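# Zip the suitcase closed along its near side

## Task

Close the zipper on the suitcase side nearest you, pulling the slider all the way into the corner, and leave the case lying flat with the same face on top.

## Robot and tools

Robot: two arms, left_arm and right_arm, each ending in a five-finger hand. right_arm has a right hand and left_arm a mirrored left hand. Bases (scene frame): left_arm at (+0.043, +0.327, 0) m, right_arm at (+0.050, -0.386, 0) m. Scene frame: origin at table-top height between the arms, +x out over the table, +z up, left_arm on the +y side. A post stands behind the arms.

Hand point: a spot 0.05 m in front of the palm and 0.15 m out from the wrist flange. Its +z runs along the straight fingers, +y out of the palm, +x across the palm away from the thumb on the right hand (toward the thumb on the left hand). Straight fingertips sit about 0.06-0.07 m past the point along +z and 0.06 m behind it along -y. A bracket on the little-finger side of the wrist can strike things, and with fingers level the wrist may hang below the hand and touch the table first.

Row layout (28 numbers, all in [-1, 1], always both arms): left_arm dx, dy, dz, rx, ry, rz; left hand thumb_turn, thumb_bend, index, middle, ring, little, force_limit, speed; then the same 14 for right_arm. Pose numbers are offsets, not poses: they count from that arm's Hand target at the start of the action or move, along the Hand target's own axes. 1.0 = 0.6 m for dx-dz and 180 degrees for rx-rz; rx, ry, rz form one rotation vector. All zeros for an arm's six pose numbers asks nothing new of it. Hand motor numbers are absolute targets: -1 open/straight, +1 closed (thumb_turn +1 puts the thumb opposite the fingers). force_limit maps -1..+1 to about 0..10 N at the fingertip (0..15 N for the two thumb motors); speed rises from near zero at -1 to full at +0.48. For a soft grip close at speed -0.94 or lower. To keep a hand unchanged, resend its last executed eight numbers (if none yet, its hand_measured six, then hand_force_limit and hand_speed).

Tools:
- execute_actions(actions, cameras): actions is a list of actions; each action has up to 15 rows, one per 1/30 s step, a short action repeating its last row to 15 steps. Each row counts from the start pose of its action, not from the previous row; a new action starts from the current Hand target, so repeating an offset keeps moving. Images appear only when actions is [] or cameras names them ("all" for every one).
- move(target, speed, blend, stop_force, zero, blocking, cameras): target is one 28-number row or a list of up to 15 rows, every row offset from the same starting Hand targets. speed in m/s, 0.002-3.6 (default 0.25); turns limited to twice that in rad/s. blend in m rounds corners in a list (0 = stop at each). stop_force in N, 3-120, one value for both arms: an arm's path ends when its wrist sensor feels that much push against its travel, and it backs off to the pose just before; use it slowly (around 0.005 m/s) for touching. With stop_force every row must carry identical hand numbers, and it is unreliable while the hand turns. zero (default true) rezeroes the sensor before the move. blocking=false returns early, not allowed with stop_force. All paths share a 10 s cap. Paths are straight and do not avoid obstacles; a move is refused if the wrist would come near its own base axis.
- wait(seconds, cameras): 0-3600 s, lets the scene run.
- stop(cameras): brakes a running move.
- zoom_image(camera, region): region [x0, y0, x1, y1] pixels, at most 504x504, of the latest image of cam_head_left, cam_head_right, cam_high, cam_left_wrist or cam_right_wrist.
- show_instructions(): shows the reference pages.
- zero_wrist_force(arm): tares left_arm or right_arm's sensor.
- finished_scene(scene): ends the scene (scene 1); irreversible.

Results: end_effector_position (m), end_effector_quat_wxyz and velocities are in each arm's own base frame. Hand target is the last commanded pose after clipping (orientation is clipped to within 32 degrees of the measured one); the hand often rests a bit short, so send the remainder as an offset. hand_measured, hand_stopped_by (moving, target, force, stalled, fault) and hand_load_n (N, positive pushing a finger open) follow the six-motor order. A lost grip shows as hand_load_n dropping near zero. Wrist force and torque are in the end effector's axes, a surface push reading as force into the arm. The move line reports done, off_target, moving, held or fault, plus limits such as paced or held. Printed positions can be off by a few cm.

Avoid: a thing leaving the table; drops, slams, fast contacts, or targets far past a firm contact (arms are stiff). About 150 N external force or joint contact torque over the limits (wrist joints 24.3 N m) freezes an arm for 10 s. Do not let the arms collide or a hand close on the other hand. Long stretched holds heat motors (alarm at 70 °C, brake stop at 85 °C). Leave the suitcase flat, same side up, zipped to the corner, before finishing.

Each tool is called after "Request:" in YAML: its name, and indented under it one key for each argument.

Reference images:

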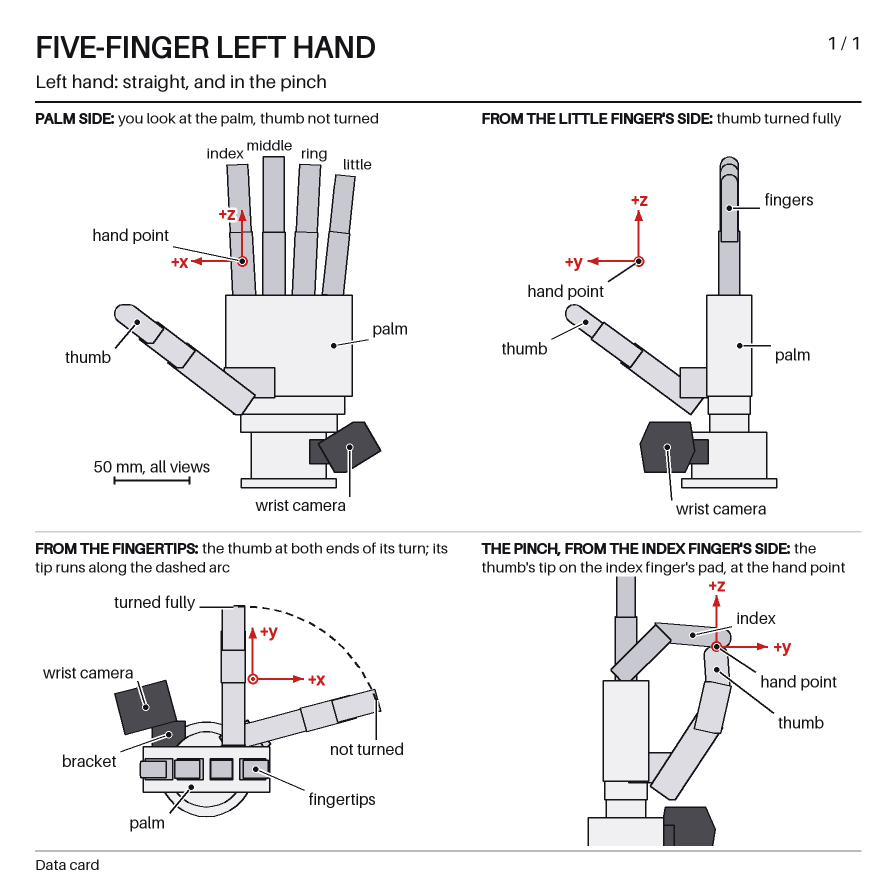

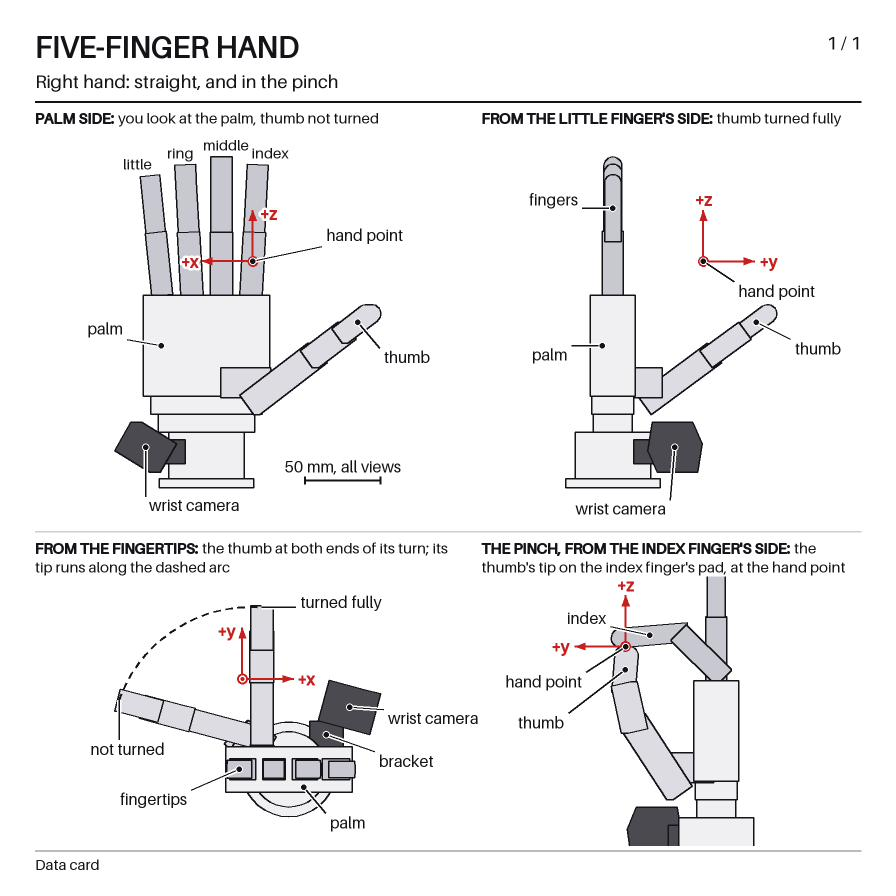

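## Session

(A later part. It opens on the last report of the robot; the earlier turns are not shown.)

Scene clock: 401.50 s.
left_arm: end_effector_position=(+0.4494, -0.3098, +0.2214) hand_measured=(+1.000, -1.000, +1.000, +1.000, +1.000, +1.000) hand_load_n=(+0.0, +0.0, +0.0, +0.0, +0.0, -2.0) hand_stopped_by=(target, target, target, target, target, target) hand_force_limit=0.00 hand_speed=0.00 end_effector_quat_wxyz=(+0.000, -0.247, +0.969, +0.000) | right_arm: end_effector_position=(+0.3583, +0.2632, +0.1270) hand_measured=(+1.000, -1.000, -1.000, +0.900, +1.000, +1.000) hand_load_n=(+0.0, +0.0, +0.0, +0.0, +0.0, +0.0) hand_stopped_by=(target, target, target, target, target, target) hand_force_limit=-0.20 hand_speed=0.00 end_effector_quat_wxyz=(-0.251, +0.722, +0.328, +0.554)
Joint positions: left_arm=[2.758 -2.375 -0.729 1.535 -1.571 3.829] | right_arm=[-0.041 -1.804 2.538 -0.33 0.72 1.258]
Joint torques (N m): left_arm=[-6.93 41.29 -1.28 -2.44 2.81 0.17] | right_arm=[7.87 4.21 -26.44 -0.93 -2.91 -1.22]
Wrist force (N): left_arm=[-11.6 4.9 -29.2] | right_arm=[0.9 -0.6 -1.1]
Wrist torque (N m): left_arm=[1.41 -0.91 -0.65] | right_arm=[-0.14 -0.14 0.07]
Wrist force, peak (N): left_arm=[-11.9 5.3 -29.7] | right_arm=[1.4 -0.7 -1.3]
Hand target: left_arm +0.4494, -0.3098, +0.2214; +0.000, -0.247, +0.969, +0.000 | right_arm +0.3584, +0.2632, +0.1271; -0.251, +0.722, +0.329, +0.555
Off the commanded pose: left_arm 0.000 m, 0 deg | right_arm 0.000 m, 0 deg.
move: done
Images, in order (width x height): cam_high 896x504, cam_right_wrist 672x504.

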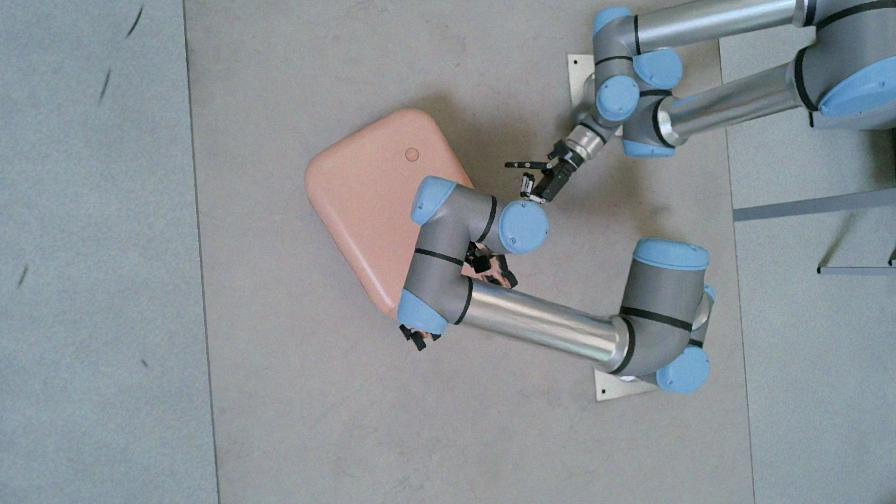

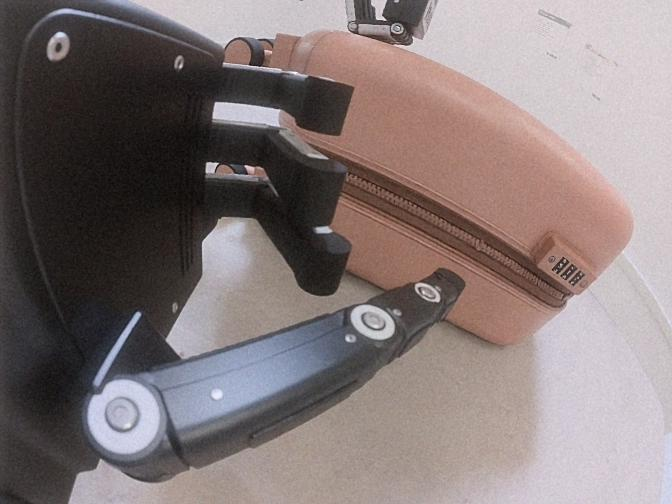

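Request:
move:
  target: [0,0,0,0,0,0,1,-1,1,1,1,1,0,0,0.0133,0.0903,0.0497,0,0,0,1,-1,-1,0.9,1,1,-0.2,0]
  speed: 0.08
  stop_force: 12
  cameras: ["cam_right_wrist","cam_head_left","cam_head_right"]

Request:
zoom_image:
  camera: "cam_head_left"
  region: [470, 250, 570, 325]

Request:
zoom_image:
  camera: "cam_head_right"
  region: [450, 250, 550, 325]

Scene clock: 404.23 s.
left_arm: end_effector_position=(+0.4494, -0.3098, +0.2214) hand_measured=(+1.000, -1.000, +1.000, +1.000, +1.000, +1.000) hand_load_n=(+0.0, +0.0, +0.0, +0.0, +0.0, -2.0) hand_stopped_by=(target, target, target, target, target, target) hand_force_limit=0.00 hand_speed=0.00 end_effector_quat_wxyz=(+0.000, -0.247, +0.969, +0.000) | right_arm: end_effector_position=(+0.4195, +0.2508, +0.1272) hand_measured=(+1.000, -1.000, -1.000, +0.900, +1.000, +1.000) hand_load_n=(+0.5, +0.0, +0.0, +0.0, +0.0, +0.0) hand_stopped_by=(target, target, target, target, target, target) hand_force_limit=-0.20 hand_speed=0.00 end_effector_quat_wxyz=(-0.251, +0.722, +0.329, +0.555)
Joint positions: left_arm=[2.758 -2.375 -0.729 1.535 -1.571 3.829] | right_arm=[-0.087 -1.641 2.415 -0.347 0.677 1.229]
Joint torques (N m): left_arm=[-7.03 41.49 -1.18 -2.41 2.83 0.13] | right_arm=[7.04 -13.52 -4.31 1.27 2.12 1.78]
Wrist force (N): left_arm=[-11.8 5.1 -29.5] | right_arm=[0.9 -0.3 -1.1]
Wrist torque (N m): left_arm=[1.45 -0.89 -0.67] | right_arm=[-0.07 -0.14 0.13]
Wrist force, peak (N): left_arm=[-11.8 5.2 -29.7] | right_arm=[0.6 -1.3 -1.4]
Hand target: left_arm +0.4494, -0.3098, +0.2214; +0.000, -0.247, +0.969, +0.000 | right_arm +0.4195, +0.2508, +0.1272; -0.251, +0.722, +0.329, +0.555
Off the commanded pose: left_arm 0.000 m, 0 deg | right_arm 0.000 m, 0 deg.
move: done
Images, in order (width x height): cam_head_left 896x504, cam_head_right 896x504, cam_right_wrist 672x504.

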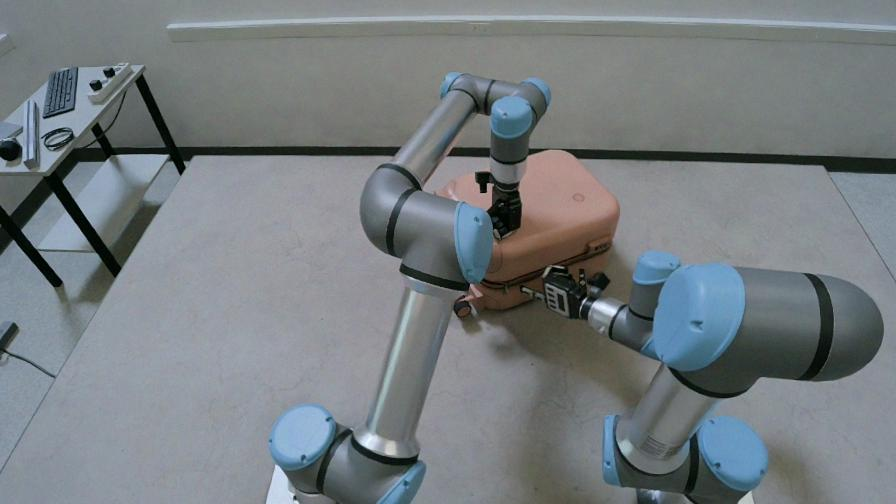

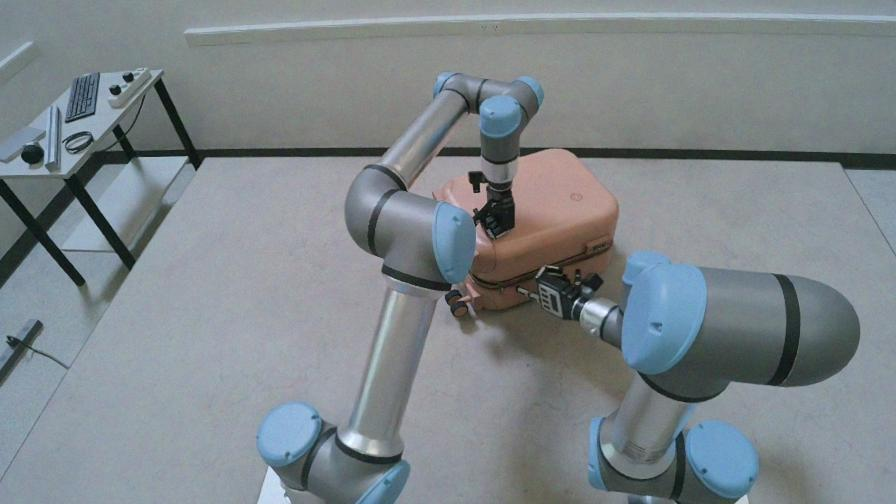

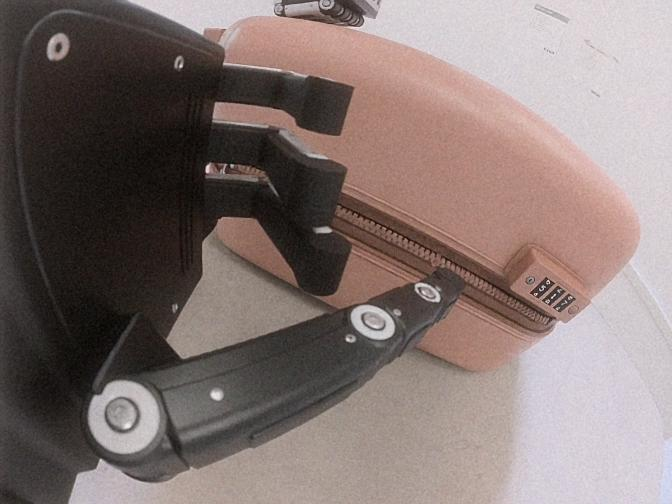

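Scaled by 5.040 from the camera's image (finer frame: 1280x720).

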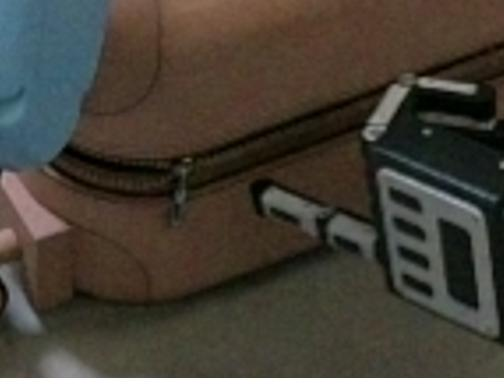

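Scaled by 5.040 from the camera's image (finer frame: 1280x720).

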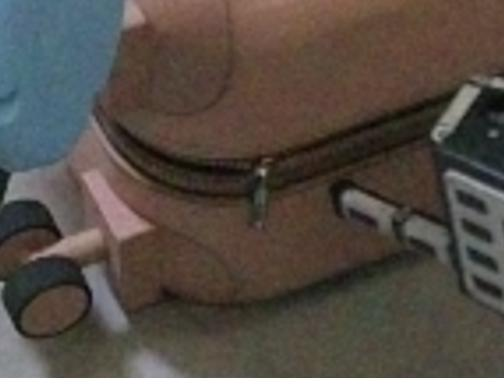

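Request:
move:
  target: [0,0,0,0,0,0,1,-1,1,1,1,1,0,0,0.0107,0.0105,0.0271,0,0,0,1,-1,-1,0.9,1,1,-0.2,0]
  speed: 0.02
  stop_force: 4
  cameras: ["cam_head_left","cam_head_right"]

Request:
zoom_image:
  camera: "cam_head_left"
  region: [480, 260, 540, 305]

Request:
zoom_image:
  camera: "cam_head_right"
  region: [480, 260, 540, 305]

Scene clock: 406.83 s.
left_arm: end_effector_position=(+0.4494, -0.3098, +0.2214) hand_measured=(+1.000, -1.000, +1.000, +1.000, +1.000, +1.000) hand_load_n=(+0.0, +0.0, +0.0, +0.0, +0.0, -2.0) hand_stopped_by=(target, target, target, target, target, target) hand_force_limit=0.00 hand_speed=0.00 end_effector_quat_wxyz=(+0.000, -0.247, +0.969, +0.000) | right_arm: end_effector_position=(+0.4357, +0.2597, +0.1292) hand_measured=(+1.000, -1.000, -1.000, +0.900, +1.000, +1.000) hand_load_n=(+0.5, +0.0, +0.0, +0.0, +0.0, +0.0) hand_stopped_by=(target, target, target, target, target, target) hand_force_limit=-0.20 hand_speed=0.00 end_effector_quat_wxyz=(-0.251, +0.722, +0.329, +0.555)
Joint positions: left_arm=[2.758 -2.375 -0.729 1.535 -1.571 3.829] | right_arm=[-0.042 -1.6 2.366 -0.362 0.718 1.257]
Joint torques (N m): left_arm=[-6.83 41.68 -1.36 -2.38 2.88 0.18] | right_arm=[-8.22 -21.15 -3.66 1.5 -2.92 -1.24]
Wrist force (N): left_arm=[-12.0 4.8 -29.4] | right_arm=[1.0 -0.6 -1.1]
Wrist torque (N m): left_arm=[1.41 -0.86 -0.67] | right_arm=[-0.13 -0.16 0.05]
Wrist force, peak (N): left_arm=[-11.8 5.1 -29.7] | right_arm=[1.3 -0.9 -1.1]
Hand target: left_arm +0.4494, -0.3098, +0.2214; +0.000, -0.247, +0.969, +0.000 | right_arm +0.4357, +0.2597, +0.1292; -0.251, +0.722, +0.329, +0.555
Off the commanded pose: left_arm 0.000 m, 0 deg | right_arm 0.000 m, 0 deg.
move: done

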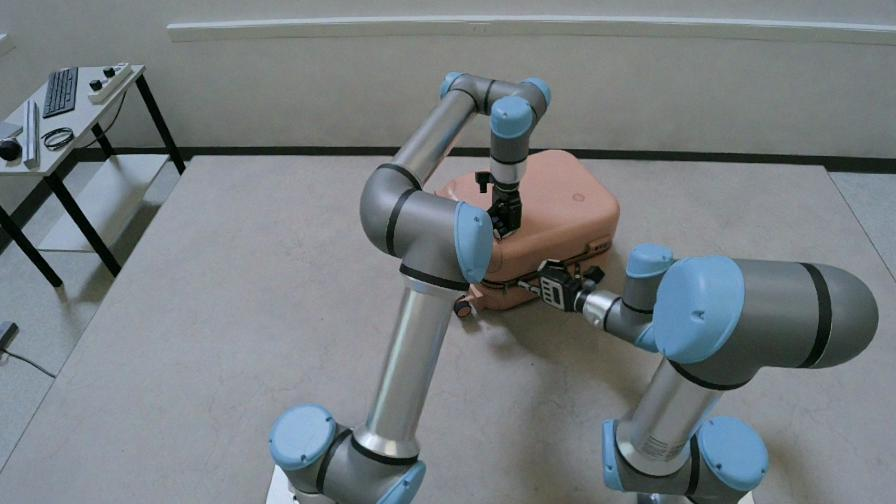

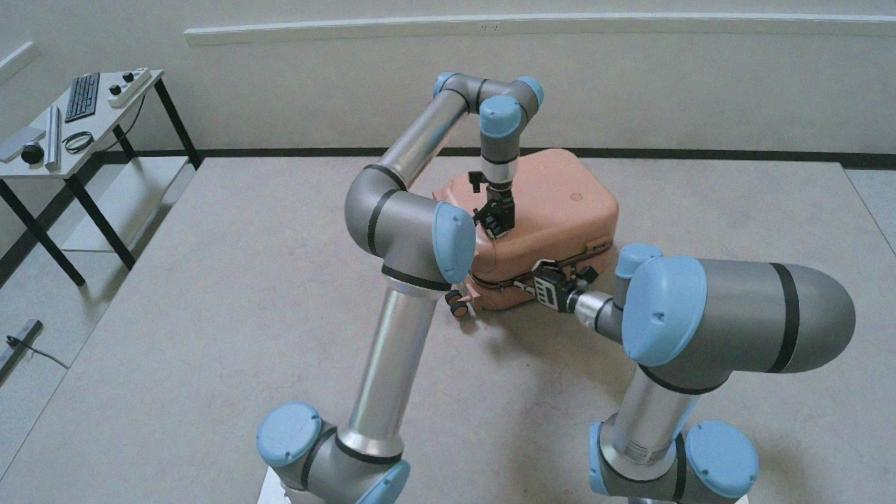

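Scaled by 8.400 from the camera's image (finer frame: 1280x720).

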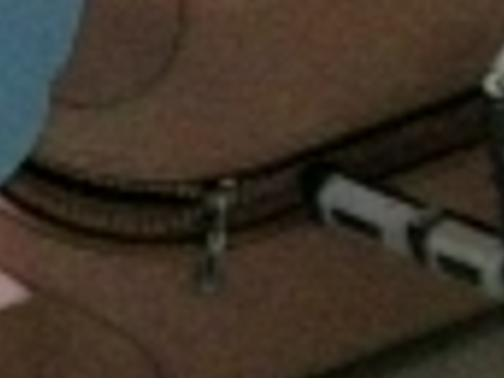

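Scaled by 8.400 from the camera's image (finer frame: 1280x720).

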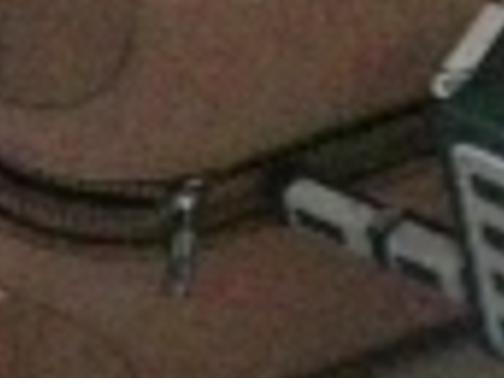

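Request:
move:
  target: [0,0,0,0,0,0,1,-1,1,1,1,1,0,0,0.0015,-0.0157,0.0055,0,0,0,1,-1,-1,0.9,1,1,-0.2,0]
  speed: 0.015
  stop_force: 5
  cameras: ["cam_head_left","cam_head_right"]

Request:
zoom_image:
  camera: "cam_head_left"
  region: [480, 260, 540, 305]

Request:
zoom_image:
  camera: "cam_head_right"
  region: [480, 260, 540, 305]

Scene clock: 408.90 s.
left_arm: end_effector_position=(+0.4494, -0.3098, +0.2214) hand_measured=(+1.000, -1.000, +1.000, +1.000, +1.000, +1.000) hand_load_n=(+0.0, +0.0, +0.0, +0.0, +0.0, -2.0) hand_stopped_by=(target, target, target, target, target, target) hand_force_limit=0.00 hand_speed=0.00 end_effector_quat_wxyz=(+0.000, -0.247, +0.969, +0.000) | right_arm: end_effector_position=(+0.4308, +0.2685, +0.1292) hand_measured=(+1.000, -1.000, -1.000, +0.900, +1.000, +1.000) hand_load_n=(+0.0, +0.0, +0.0, +0.0, +0.0, +0.0) hand_stopped_by=(target, target, target, target, target, target) hand_force_limit=-0.20 hand_speed=0.00 end_effector_quat_wxyz=(-0.251, +0.722, +0.329, +0.555)
Joint positions: left_arm=[2.758 -2.375 -0.729 1.535 -1.571 3.829] | right_arm=[-0.004 -1.605 2.369 -0.376 0.753 1.279]
Joint torques (N m): left_arm=[-6.79 41.25 -0.85 -2.23 2.8 0.13] | right_arm=[-7.33 -7.21 -10.68 1.61 -3.12 -1.29]
Wrist force (N): left_arm=[-11.8 5.2 -29.2] | right_arm=[1.2 -0.7 -1.4]
Wrist torque (N m): left_arm=[1.46 -0.87 -0.67] | right_arm=[-0.11 -0.17 0.05]
Wrist force, peak (N): left_arm=[-11.8 5.2 -29.6] | right_arm=[1.3 -0.8 -1.4]
Hand target: left_arm +0.4494, -0.3098, +0.2214; +0.000, -0.247, +0.969, +0.000 | right_arm +0.4308, +0.2685, +0.1292; -0.251, +0.722, +0.329, +0.555
Off the commanded pose: left_arm 0.000 m, 0 deg | right_arm 0.000 m, 0 deg.
move: done

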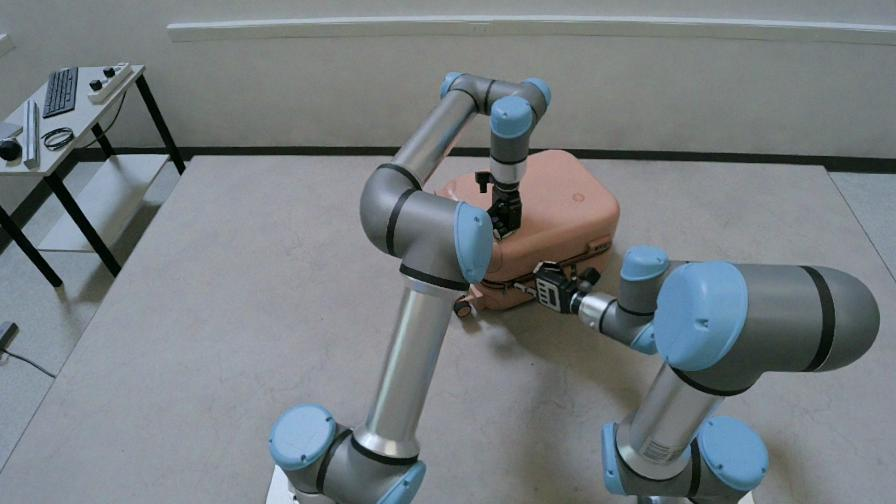

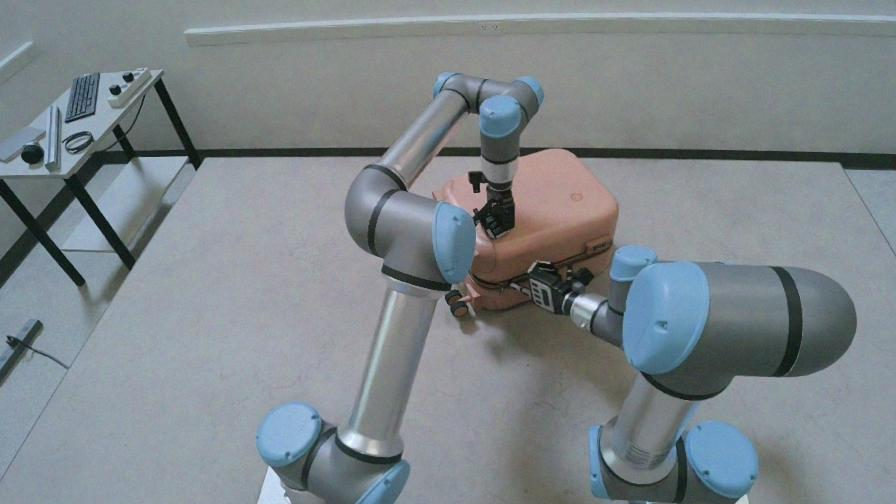

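Scaled by 8.400 from the camera's image (finer frame: 1280x720).

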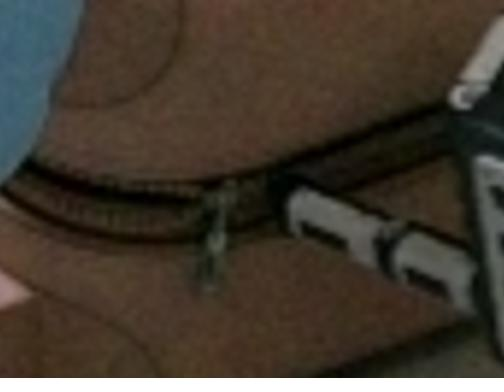

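Scaled by 8.400 from the camera's image (finer frame: 1280x720).

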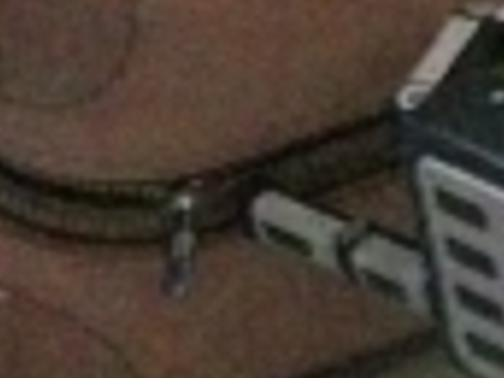

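Request:
move:
  target: [0,0,0,0,0,0,1,-1,1,1,1,1,0,0,0.0012,-0.0125,0.0044,0,0,0,1,-1,-1,0.9,1,1,-0.2,0]
  speed: 0.015
  stop_force: 5
  cameras: ["cam_head_left","cam_head_right"]

Request:
zoom_image:
  camera: "cam_head_left"
  region: [480, 260, 540, 305]

Request:
zoom_image:
  camera: "cam_head_right"
  region: [480, 260, 540, 305]

Scene clock: 411.03 s.
left_arm: end_effector_position=(+0.4494, -0.3098, +0.2214) hand_measured=(+1.000, -1.000, +1.000, +1.000, +1.000, +1.000) hand_load_n=(+0.0, +0.0, +0.0, +0.0, +0.0, -2.0) hand_stopped_by=(target, target, target, target, target, target) hand_force_limit=0.00 hand_speed=0.00 end_effector_quat_wxyz=(+0.000, -0.247, +0.969, +0.000) | right_arm: end_effector_position=(+0.4270, +0.2755, +0.1292) hand_measured=(+1.000, -1.000, -1.000, +0.900, +1.000, +1.000) hand_load_n=(+0.5, +0.0, +0.0, +0.0, -0.5, +0.0) hand_stopped_by=(target, target, target, target, target, target) hand_force_limit=-0.20 hand_speed=0.00 end_effector_quat_wxyz=(-0.251, +0.722, +0.329, +0.555)
Joint positions: left_arm=[2.758 -2.375 -0.729 1.535 -1.571 3.829] | right_arm=[0.026 -1.608 2.37 -0.386 0.781 1.295]
Joint torques (N m): left_arm=[-6.66 41.06 -0.99 -2.21 2.91 0.16] | right_arm=[-8.44 -10.84 -7.87 1.56 -3.13 -1.38]
Wrist force (N): left_arm=[-12.0 5.0 -29.3] | right_arm=[1.1 -0.6 -1.0]
Wrist torque (N m): left_arm=[1.44 -0.86 -0.68] | right_arm=[-0.12 -0.17 0.06]
Wrist force, peak (N): left_arm=[-11.8 5.0 -29.6] | right_arm=[1.4 -0.5 -1.3]
Hand target: left_arm +0.4494, -0.3098, +0.2214; +0.000, -0.247, +0.969, +0.000 | right_arm +0.4270, +0.2755, +0.1292; -0.251, +0.722, +0.329, +0.555
Off the commanded pose: left_arm 0.000 m, 0 deg | right_arm 0.000 m, 0 deg.
move: done

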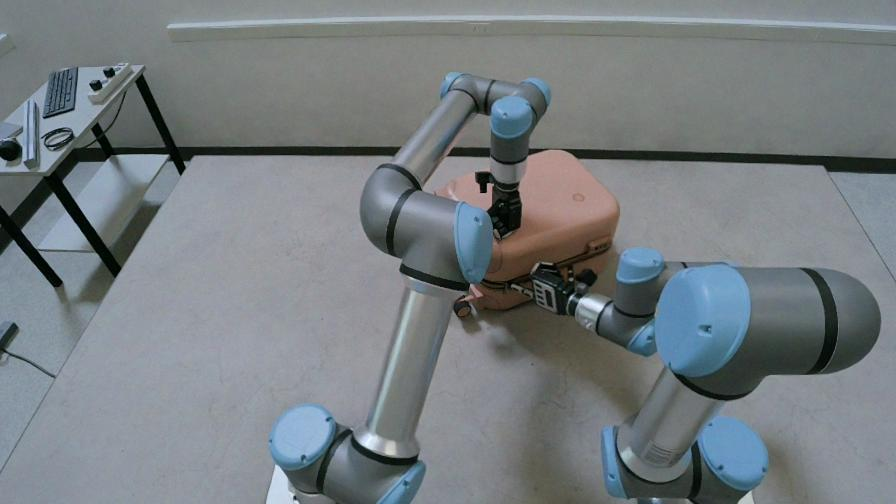

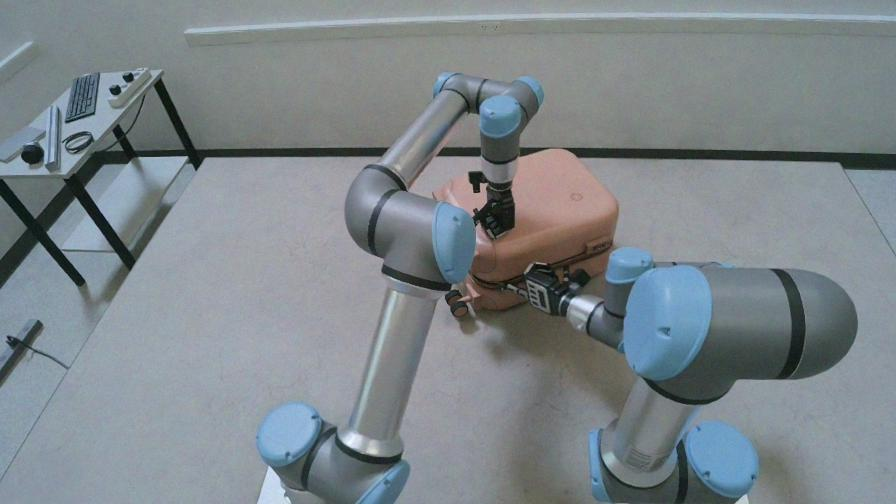

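Scaled by 8.400 from the camera's image (finer frame: 1280x720).

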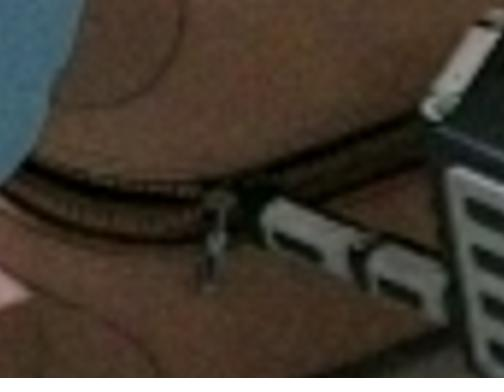

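Scaled by 8.400 from the camera's image (finer frame: 1280x720).

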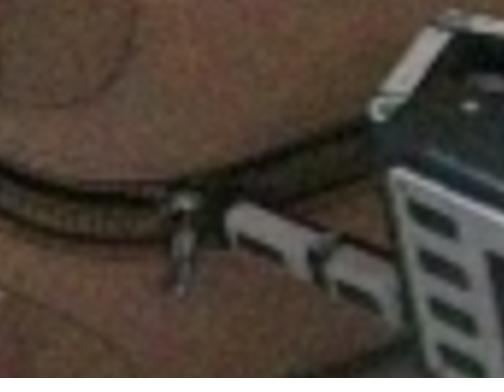

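Request:
move:
  target: [0,0,0,0,0,0,1,-1,1,1,1,1,0,0,0.0009,-0.0094,0.0033,0,0,0,1,-1,-1,0.9,1,1,-0.2,0]
  speed: 0.01
  stop_force: 20
  cameras: ["cam_head_left","cam_head_right"]

Request:
zoom_image:
  camera: "cam_head_left"
  region: [480, 260, 540, 305]

Request:
zoom_image:
  camera: "cam_head_right"
  region: [480, 260, 540, 305]

Scene clock: 412.83 s.
left_arm: end_effector_position=(+0.4494, -0.3098, +0.2214) hand_measured=(+1.000, -1.000, +1.000, +1.000, +1.000, +1.000) hand_load_n=(+0.0, +0.0, +0.0, +0.0, +0.0, -2.0) hand_stopped_by=(target, target, target, target, target, target) hand_force_limit=0.00 hand_speed=0.00 end_effector_quat_wxyz=(+0.000, -0.247, +0.969, +0.000) | right_arm: end_effector_position=(+0.4241, +0.2808, +0.1292) hand_measured=(+1.000, -1.000, -1.000, +0.900, +1.000, +1.000) hand_load_n=(+0.0, +0.0, +0.0, +0.0, +0.0, +0.0) hand_stopped_by=(target, target, target, target, target, target) hand_force_limit=-0.20 hand_speed=0.00 end_effector_quat_wxyz=(-0.251, +0.722, +0.329, +0.555)
Joint positions: left_arm=[2.758 -2.375 -0.729 1.535 -1.571 3.829] | right_arm=[0.049 -1.609 2.371 -0.393 0.803 1.307]
Joint torques (N m): left_arm=[-7.12 41.7 -0.9 -2.22 2.84 0.15] | right_arm=[-8.16 -14.18 -6.45 1.58 -3.01 -1.31]
Wrist force (N): left_arm=[-12.2 5.0 -29.5] | right_arm=[1.2 -0.9 -1.1]
Wrist torque (N m): left_arm=[1.44 -0.84 -0.68] | right_arm=[-0.16 -0.17 0.04]
Wrist force, peak (N): left_arm=[-11.9 5.0 -29.7] | right_arm=[1.3 -0.6 -1.2]
Hand target: left_arm +0.4494, -0.3098, +0.2214; +0.000, -0.247, +0.969, +0.000 | right_arm +0.4241, +0.2808, +0.1292; -0.251, +0.722, +0.329, +0.555
Off the commanded pose: left_arm 0.000 m, 0 deg | right_arm 0.000 m, 0 deg.
move: done

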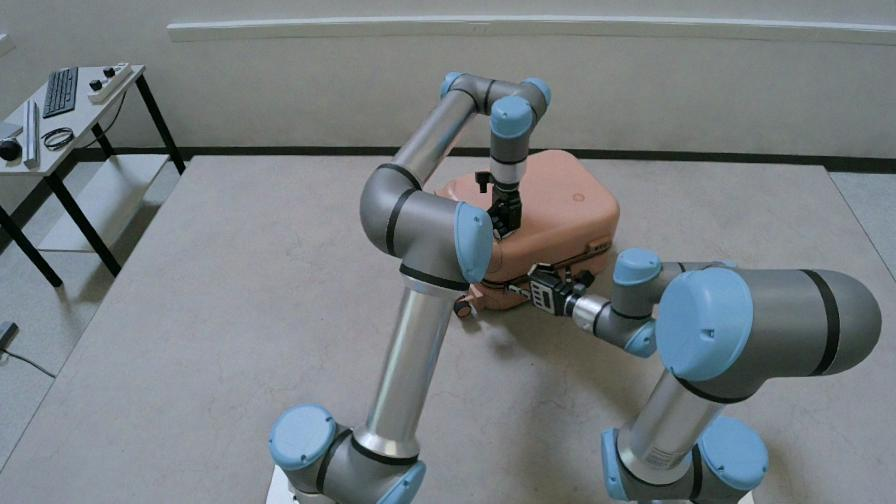

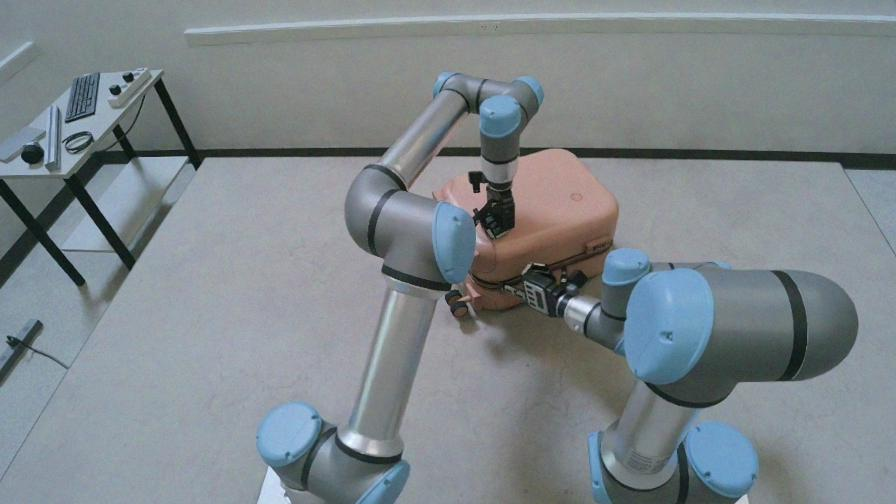

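Scaled by 8.400 from the camera's image (finer frame: 1280x720).

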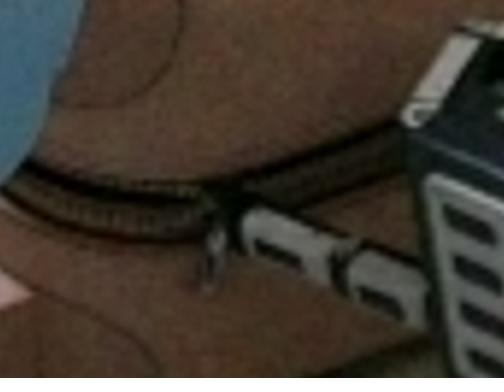

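Scaled by 8.400 from the camera's image (finer frame: 1280x720).

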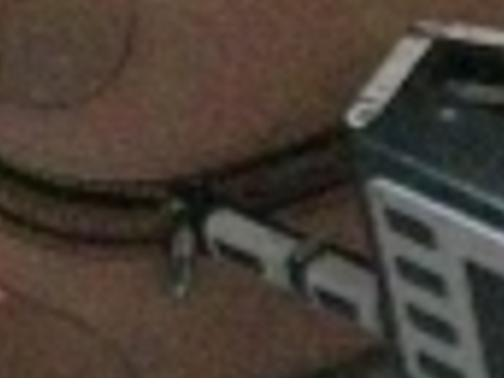

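Request:
move:
  target: [0,0,0,0,0,0,1,-1,1,1,1,1,0,0,0.0009,-0.0094,0.0033,0,0,0,1,-1,-1,0.9,1,1,-0.2,0]
  speed: 0.01
  stop_force: 20
  cameras: ["cam_head_left","cam_head_right"]

Request:
zoom_image:
  camera: "cam_head_left"
  region: [480, 260, 540, 305]

Request:
zoom_image:
  camera: "cam_head_right"
  region: [480, 260, 540, 305]

Scene clock: 414.63 s.
left_arm: end_effector_position=(+0.4494, -0.3098, +0.2214) hand_measured=(+1.000, -1.000, +1.000, +1.000, +1.000, +1.000) hand_load_n=(+0.0, +0.0, +0.0, +0.0, +0.0, -2.0) hand_stopped_by=(target, target, target, target, target, target) hand_force_limit=0.00 hand_speed=0.00 end_effector_quat_wxyz=(+0.000, -0.247, +0.969, +0.000) | right_arm: end_effector_position=(+0.4212, +0.2860, +0.1292) hand_measured=(+1.000, -1.000, -1.000, +0.900, +1.000, +1.000) hand_load_n=(+0.0, +0.0, -0.5, +0.0, +0.0, +0.0) hand_stopped_by=(target, target, target, target, target, target) hand_force_limit=-0.20 hand_speed=0.00 end_effector_quat_wxyz=(-0.251, +0.722, +0.329, +0.555)
Joint positions: left_arm=[2.758 -2.375 -0.729 1.535 -1.571 3.829] | right_arm=[0.073 -1.61 2.371 -0.4 0.824 1.318]
Joint torques (N m): left_arm=[-6.77 41.96 -0.66 -2.22 2.91 0.13] | right_arm=[-8.59 -15.75 -10.7 1.38 -3.14 -1.25]
Wrist force (N): left_arm=[-11.7 4.8 -29.3] | right_arm=[0.9 -0.8 -1.2]
Wrist torque (N m): left_arm=[1.40 -0.90 -0.65] | right_arm=[-0.14 -0.14 0.03]
Wrist force, peak (N): left_arm=[-11.9 5.2 -29.6] | right_arm=[1.4 -0.7 -1.3]
Hand target: left_arm +0.4494, -0.3098, +0.2214; +0.000, -0.247, +0.969, +0.000 | right_arm +0.4212, +0.2860, +0.1292; -0.251, +0.722, +0.329, +0.555
Off the commanded pose: left_arm 0.000 m, 0 deg | right_arm 0.000 m, 0 deg.
move: done

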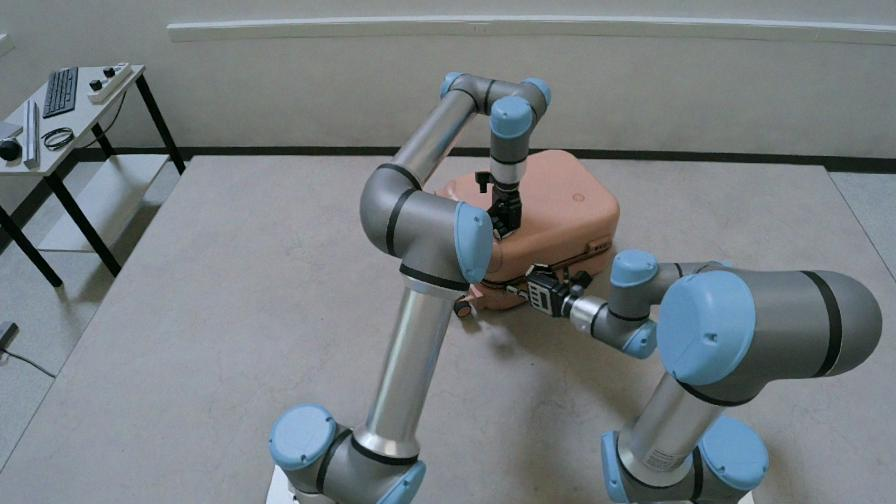

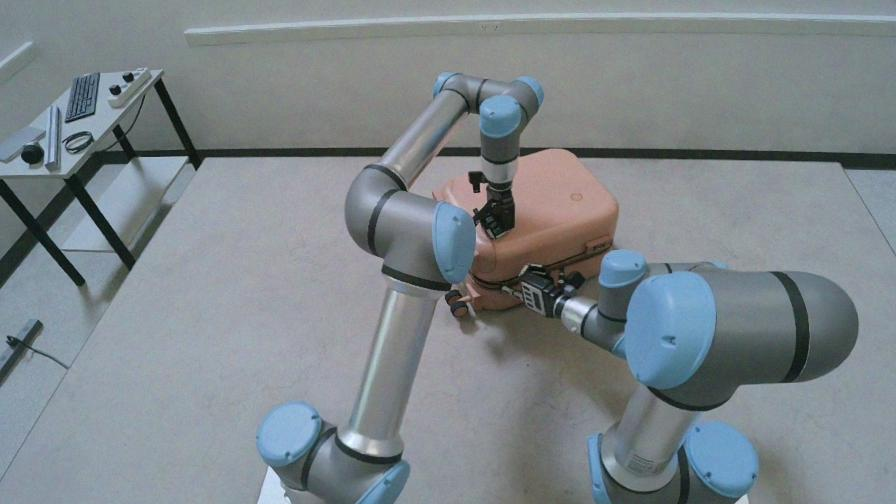

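Scaled by 8.400 from the camera's image (finer frame: 1280x720).

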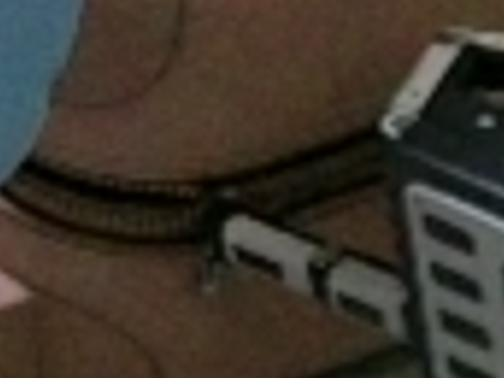

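Scaled by 8.400 from the camera's image (finer frame: 1280x720).

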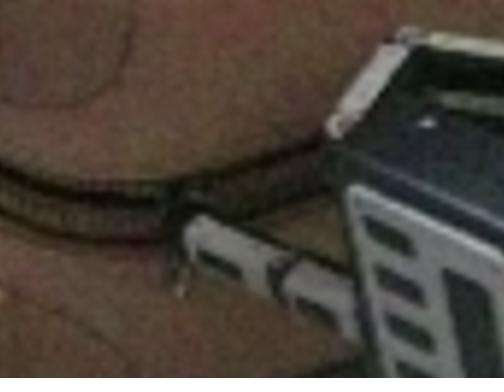

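Request:
move:
  target: [0,0,0,0,0,0,1,-1,1,1,1,1,0,0,0.0013,-0.0094,0.0048,0,0,0,1,-1,-1,0.9,1,1,-0.2,0]
  speed: 0.01
  stop_force: 20
  cameras: ["cam_head_left","cam_head_right"]

Request:
zoom_image:
  camera: "cam_head_left"
  region: [480, 260, 540, 305]

Request:
zoom_image:
  camera: "cam_head_right"
  region: [480, 260, 540, 305]

Scene clock: 418.43 s.
left_arm: end_effector_position=(+0.4494, -0.3098, +0.2214) hand_measured=(+1.000, -1.000, +1.000, +1.000, +1.000, +1.000) hand_load_n=(+0.0, +0.0, +0.0, +0.0, +0.0, -2.0) hand_stopped_by=(target, target, target, target, target, target) hand_force_limit=0.00 hand_speed=0.00 end_effector_quat_wxyz=(+0.000, -0.247, +0.969, +0.000) | right_arm: end_effector_position=(+0.4189, +0.2920, +0.1292) hand_measured=(+1.000, -1.000, -1.000, +0.900, +1.000, +1.000) hand_load_n=(+0.0, +0.0, +0.0, +0.0, +0.0, +0.5) hand_stopped_by=(target, target, target, target, target, target) hand_force_limit=-0.20 hand_speed=0.00 end_effector_quat_wxyz=(-0.251, +0.722, +0.329, +0.555)
Joint positions: left_arm=[2.758 -2.375 -0.729 1.535 -1.571 3.829] | right_arm=[0.099 -1.609 2.368 -0.407 0.849 1.331]
Joint torques (N m): left_arm=[-6.73 41.99 0.2 -2.11 2.91 0.22] | right_arm=[-7.9 -8.91 -17.9 1.27 -2.78 -1.35]
Wrist force (N): left_arm=[-11.8 4.9 -29.3] | right_arm=[1.2 -1.2 -1.0]
Wrist torque (N m): left_arm=[1.42 -0.88 -0.66] | right_arm=[-0.19 -0.19 0.02]
Wrist force, peak (N): left_arm=[-12.0 5.2 -29.6] | right_arm=[1.4 -0.9 -1.3]
Hand target: left_arm +0.4494, -0.3098, +0.2214; +0.000, -0.247, +0.969, +0.000 | right_arm +0.4189, +0.2920, +0.1292; -0.251, +0.722, +0.329, +0.555
Off the commanded pose: left_arm 0.000 m, 0 deg | right_arm 0.000 m, 0 deg.
move: done

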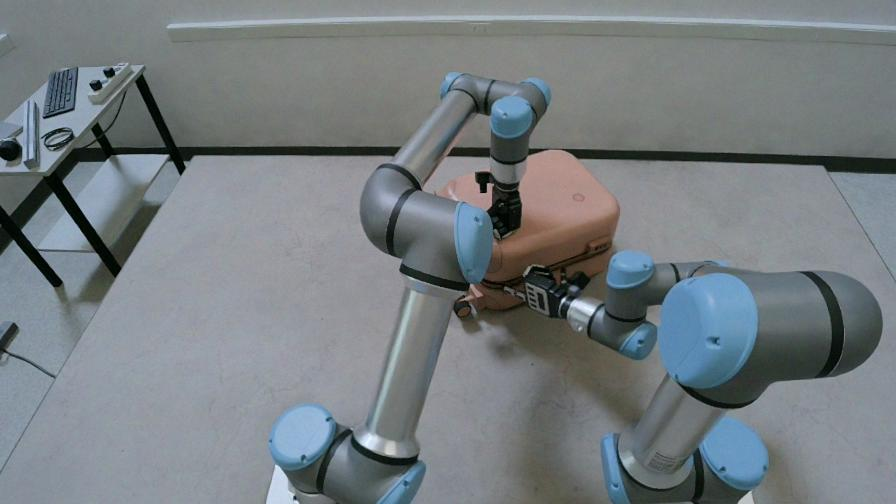

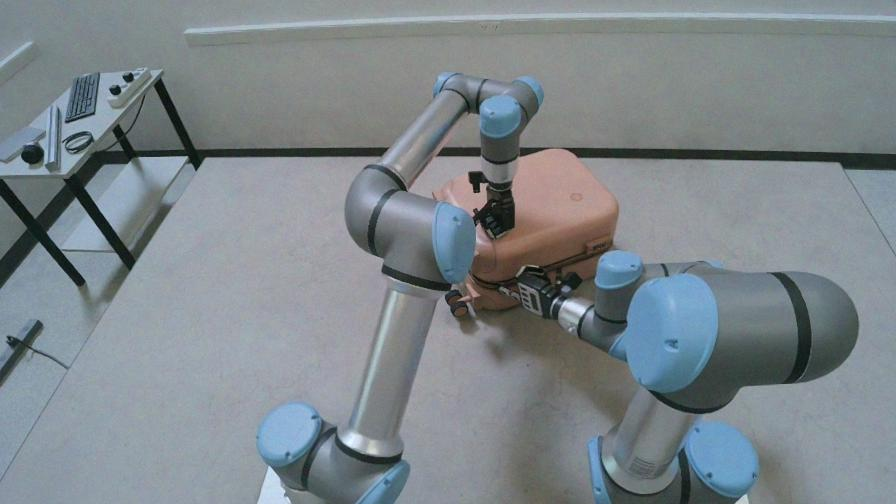

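Scaled by 8.400 from the camera's image (finer frame: 1280x720).

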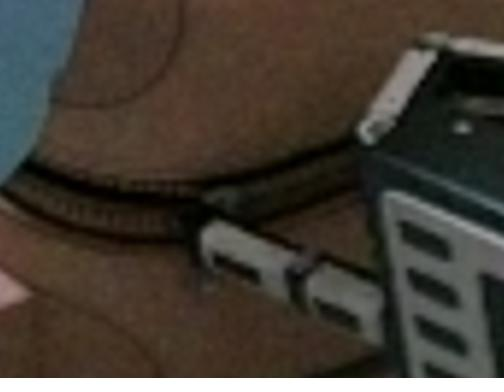

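Scaled by 8.400 from the camera's image (finer frame: 1280x720).

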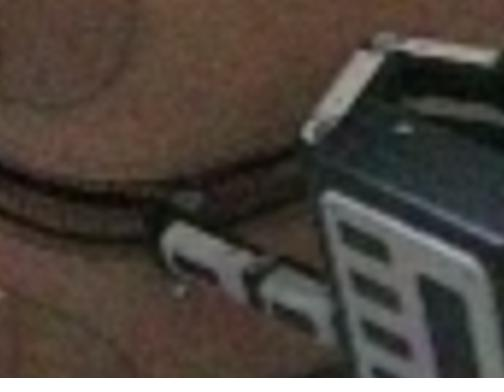

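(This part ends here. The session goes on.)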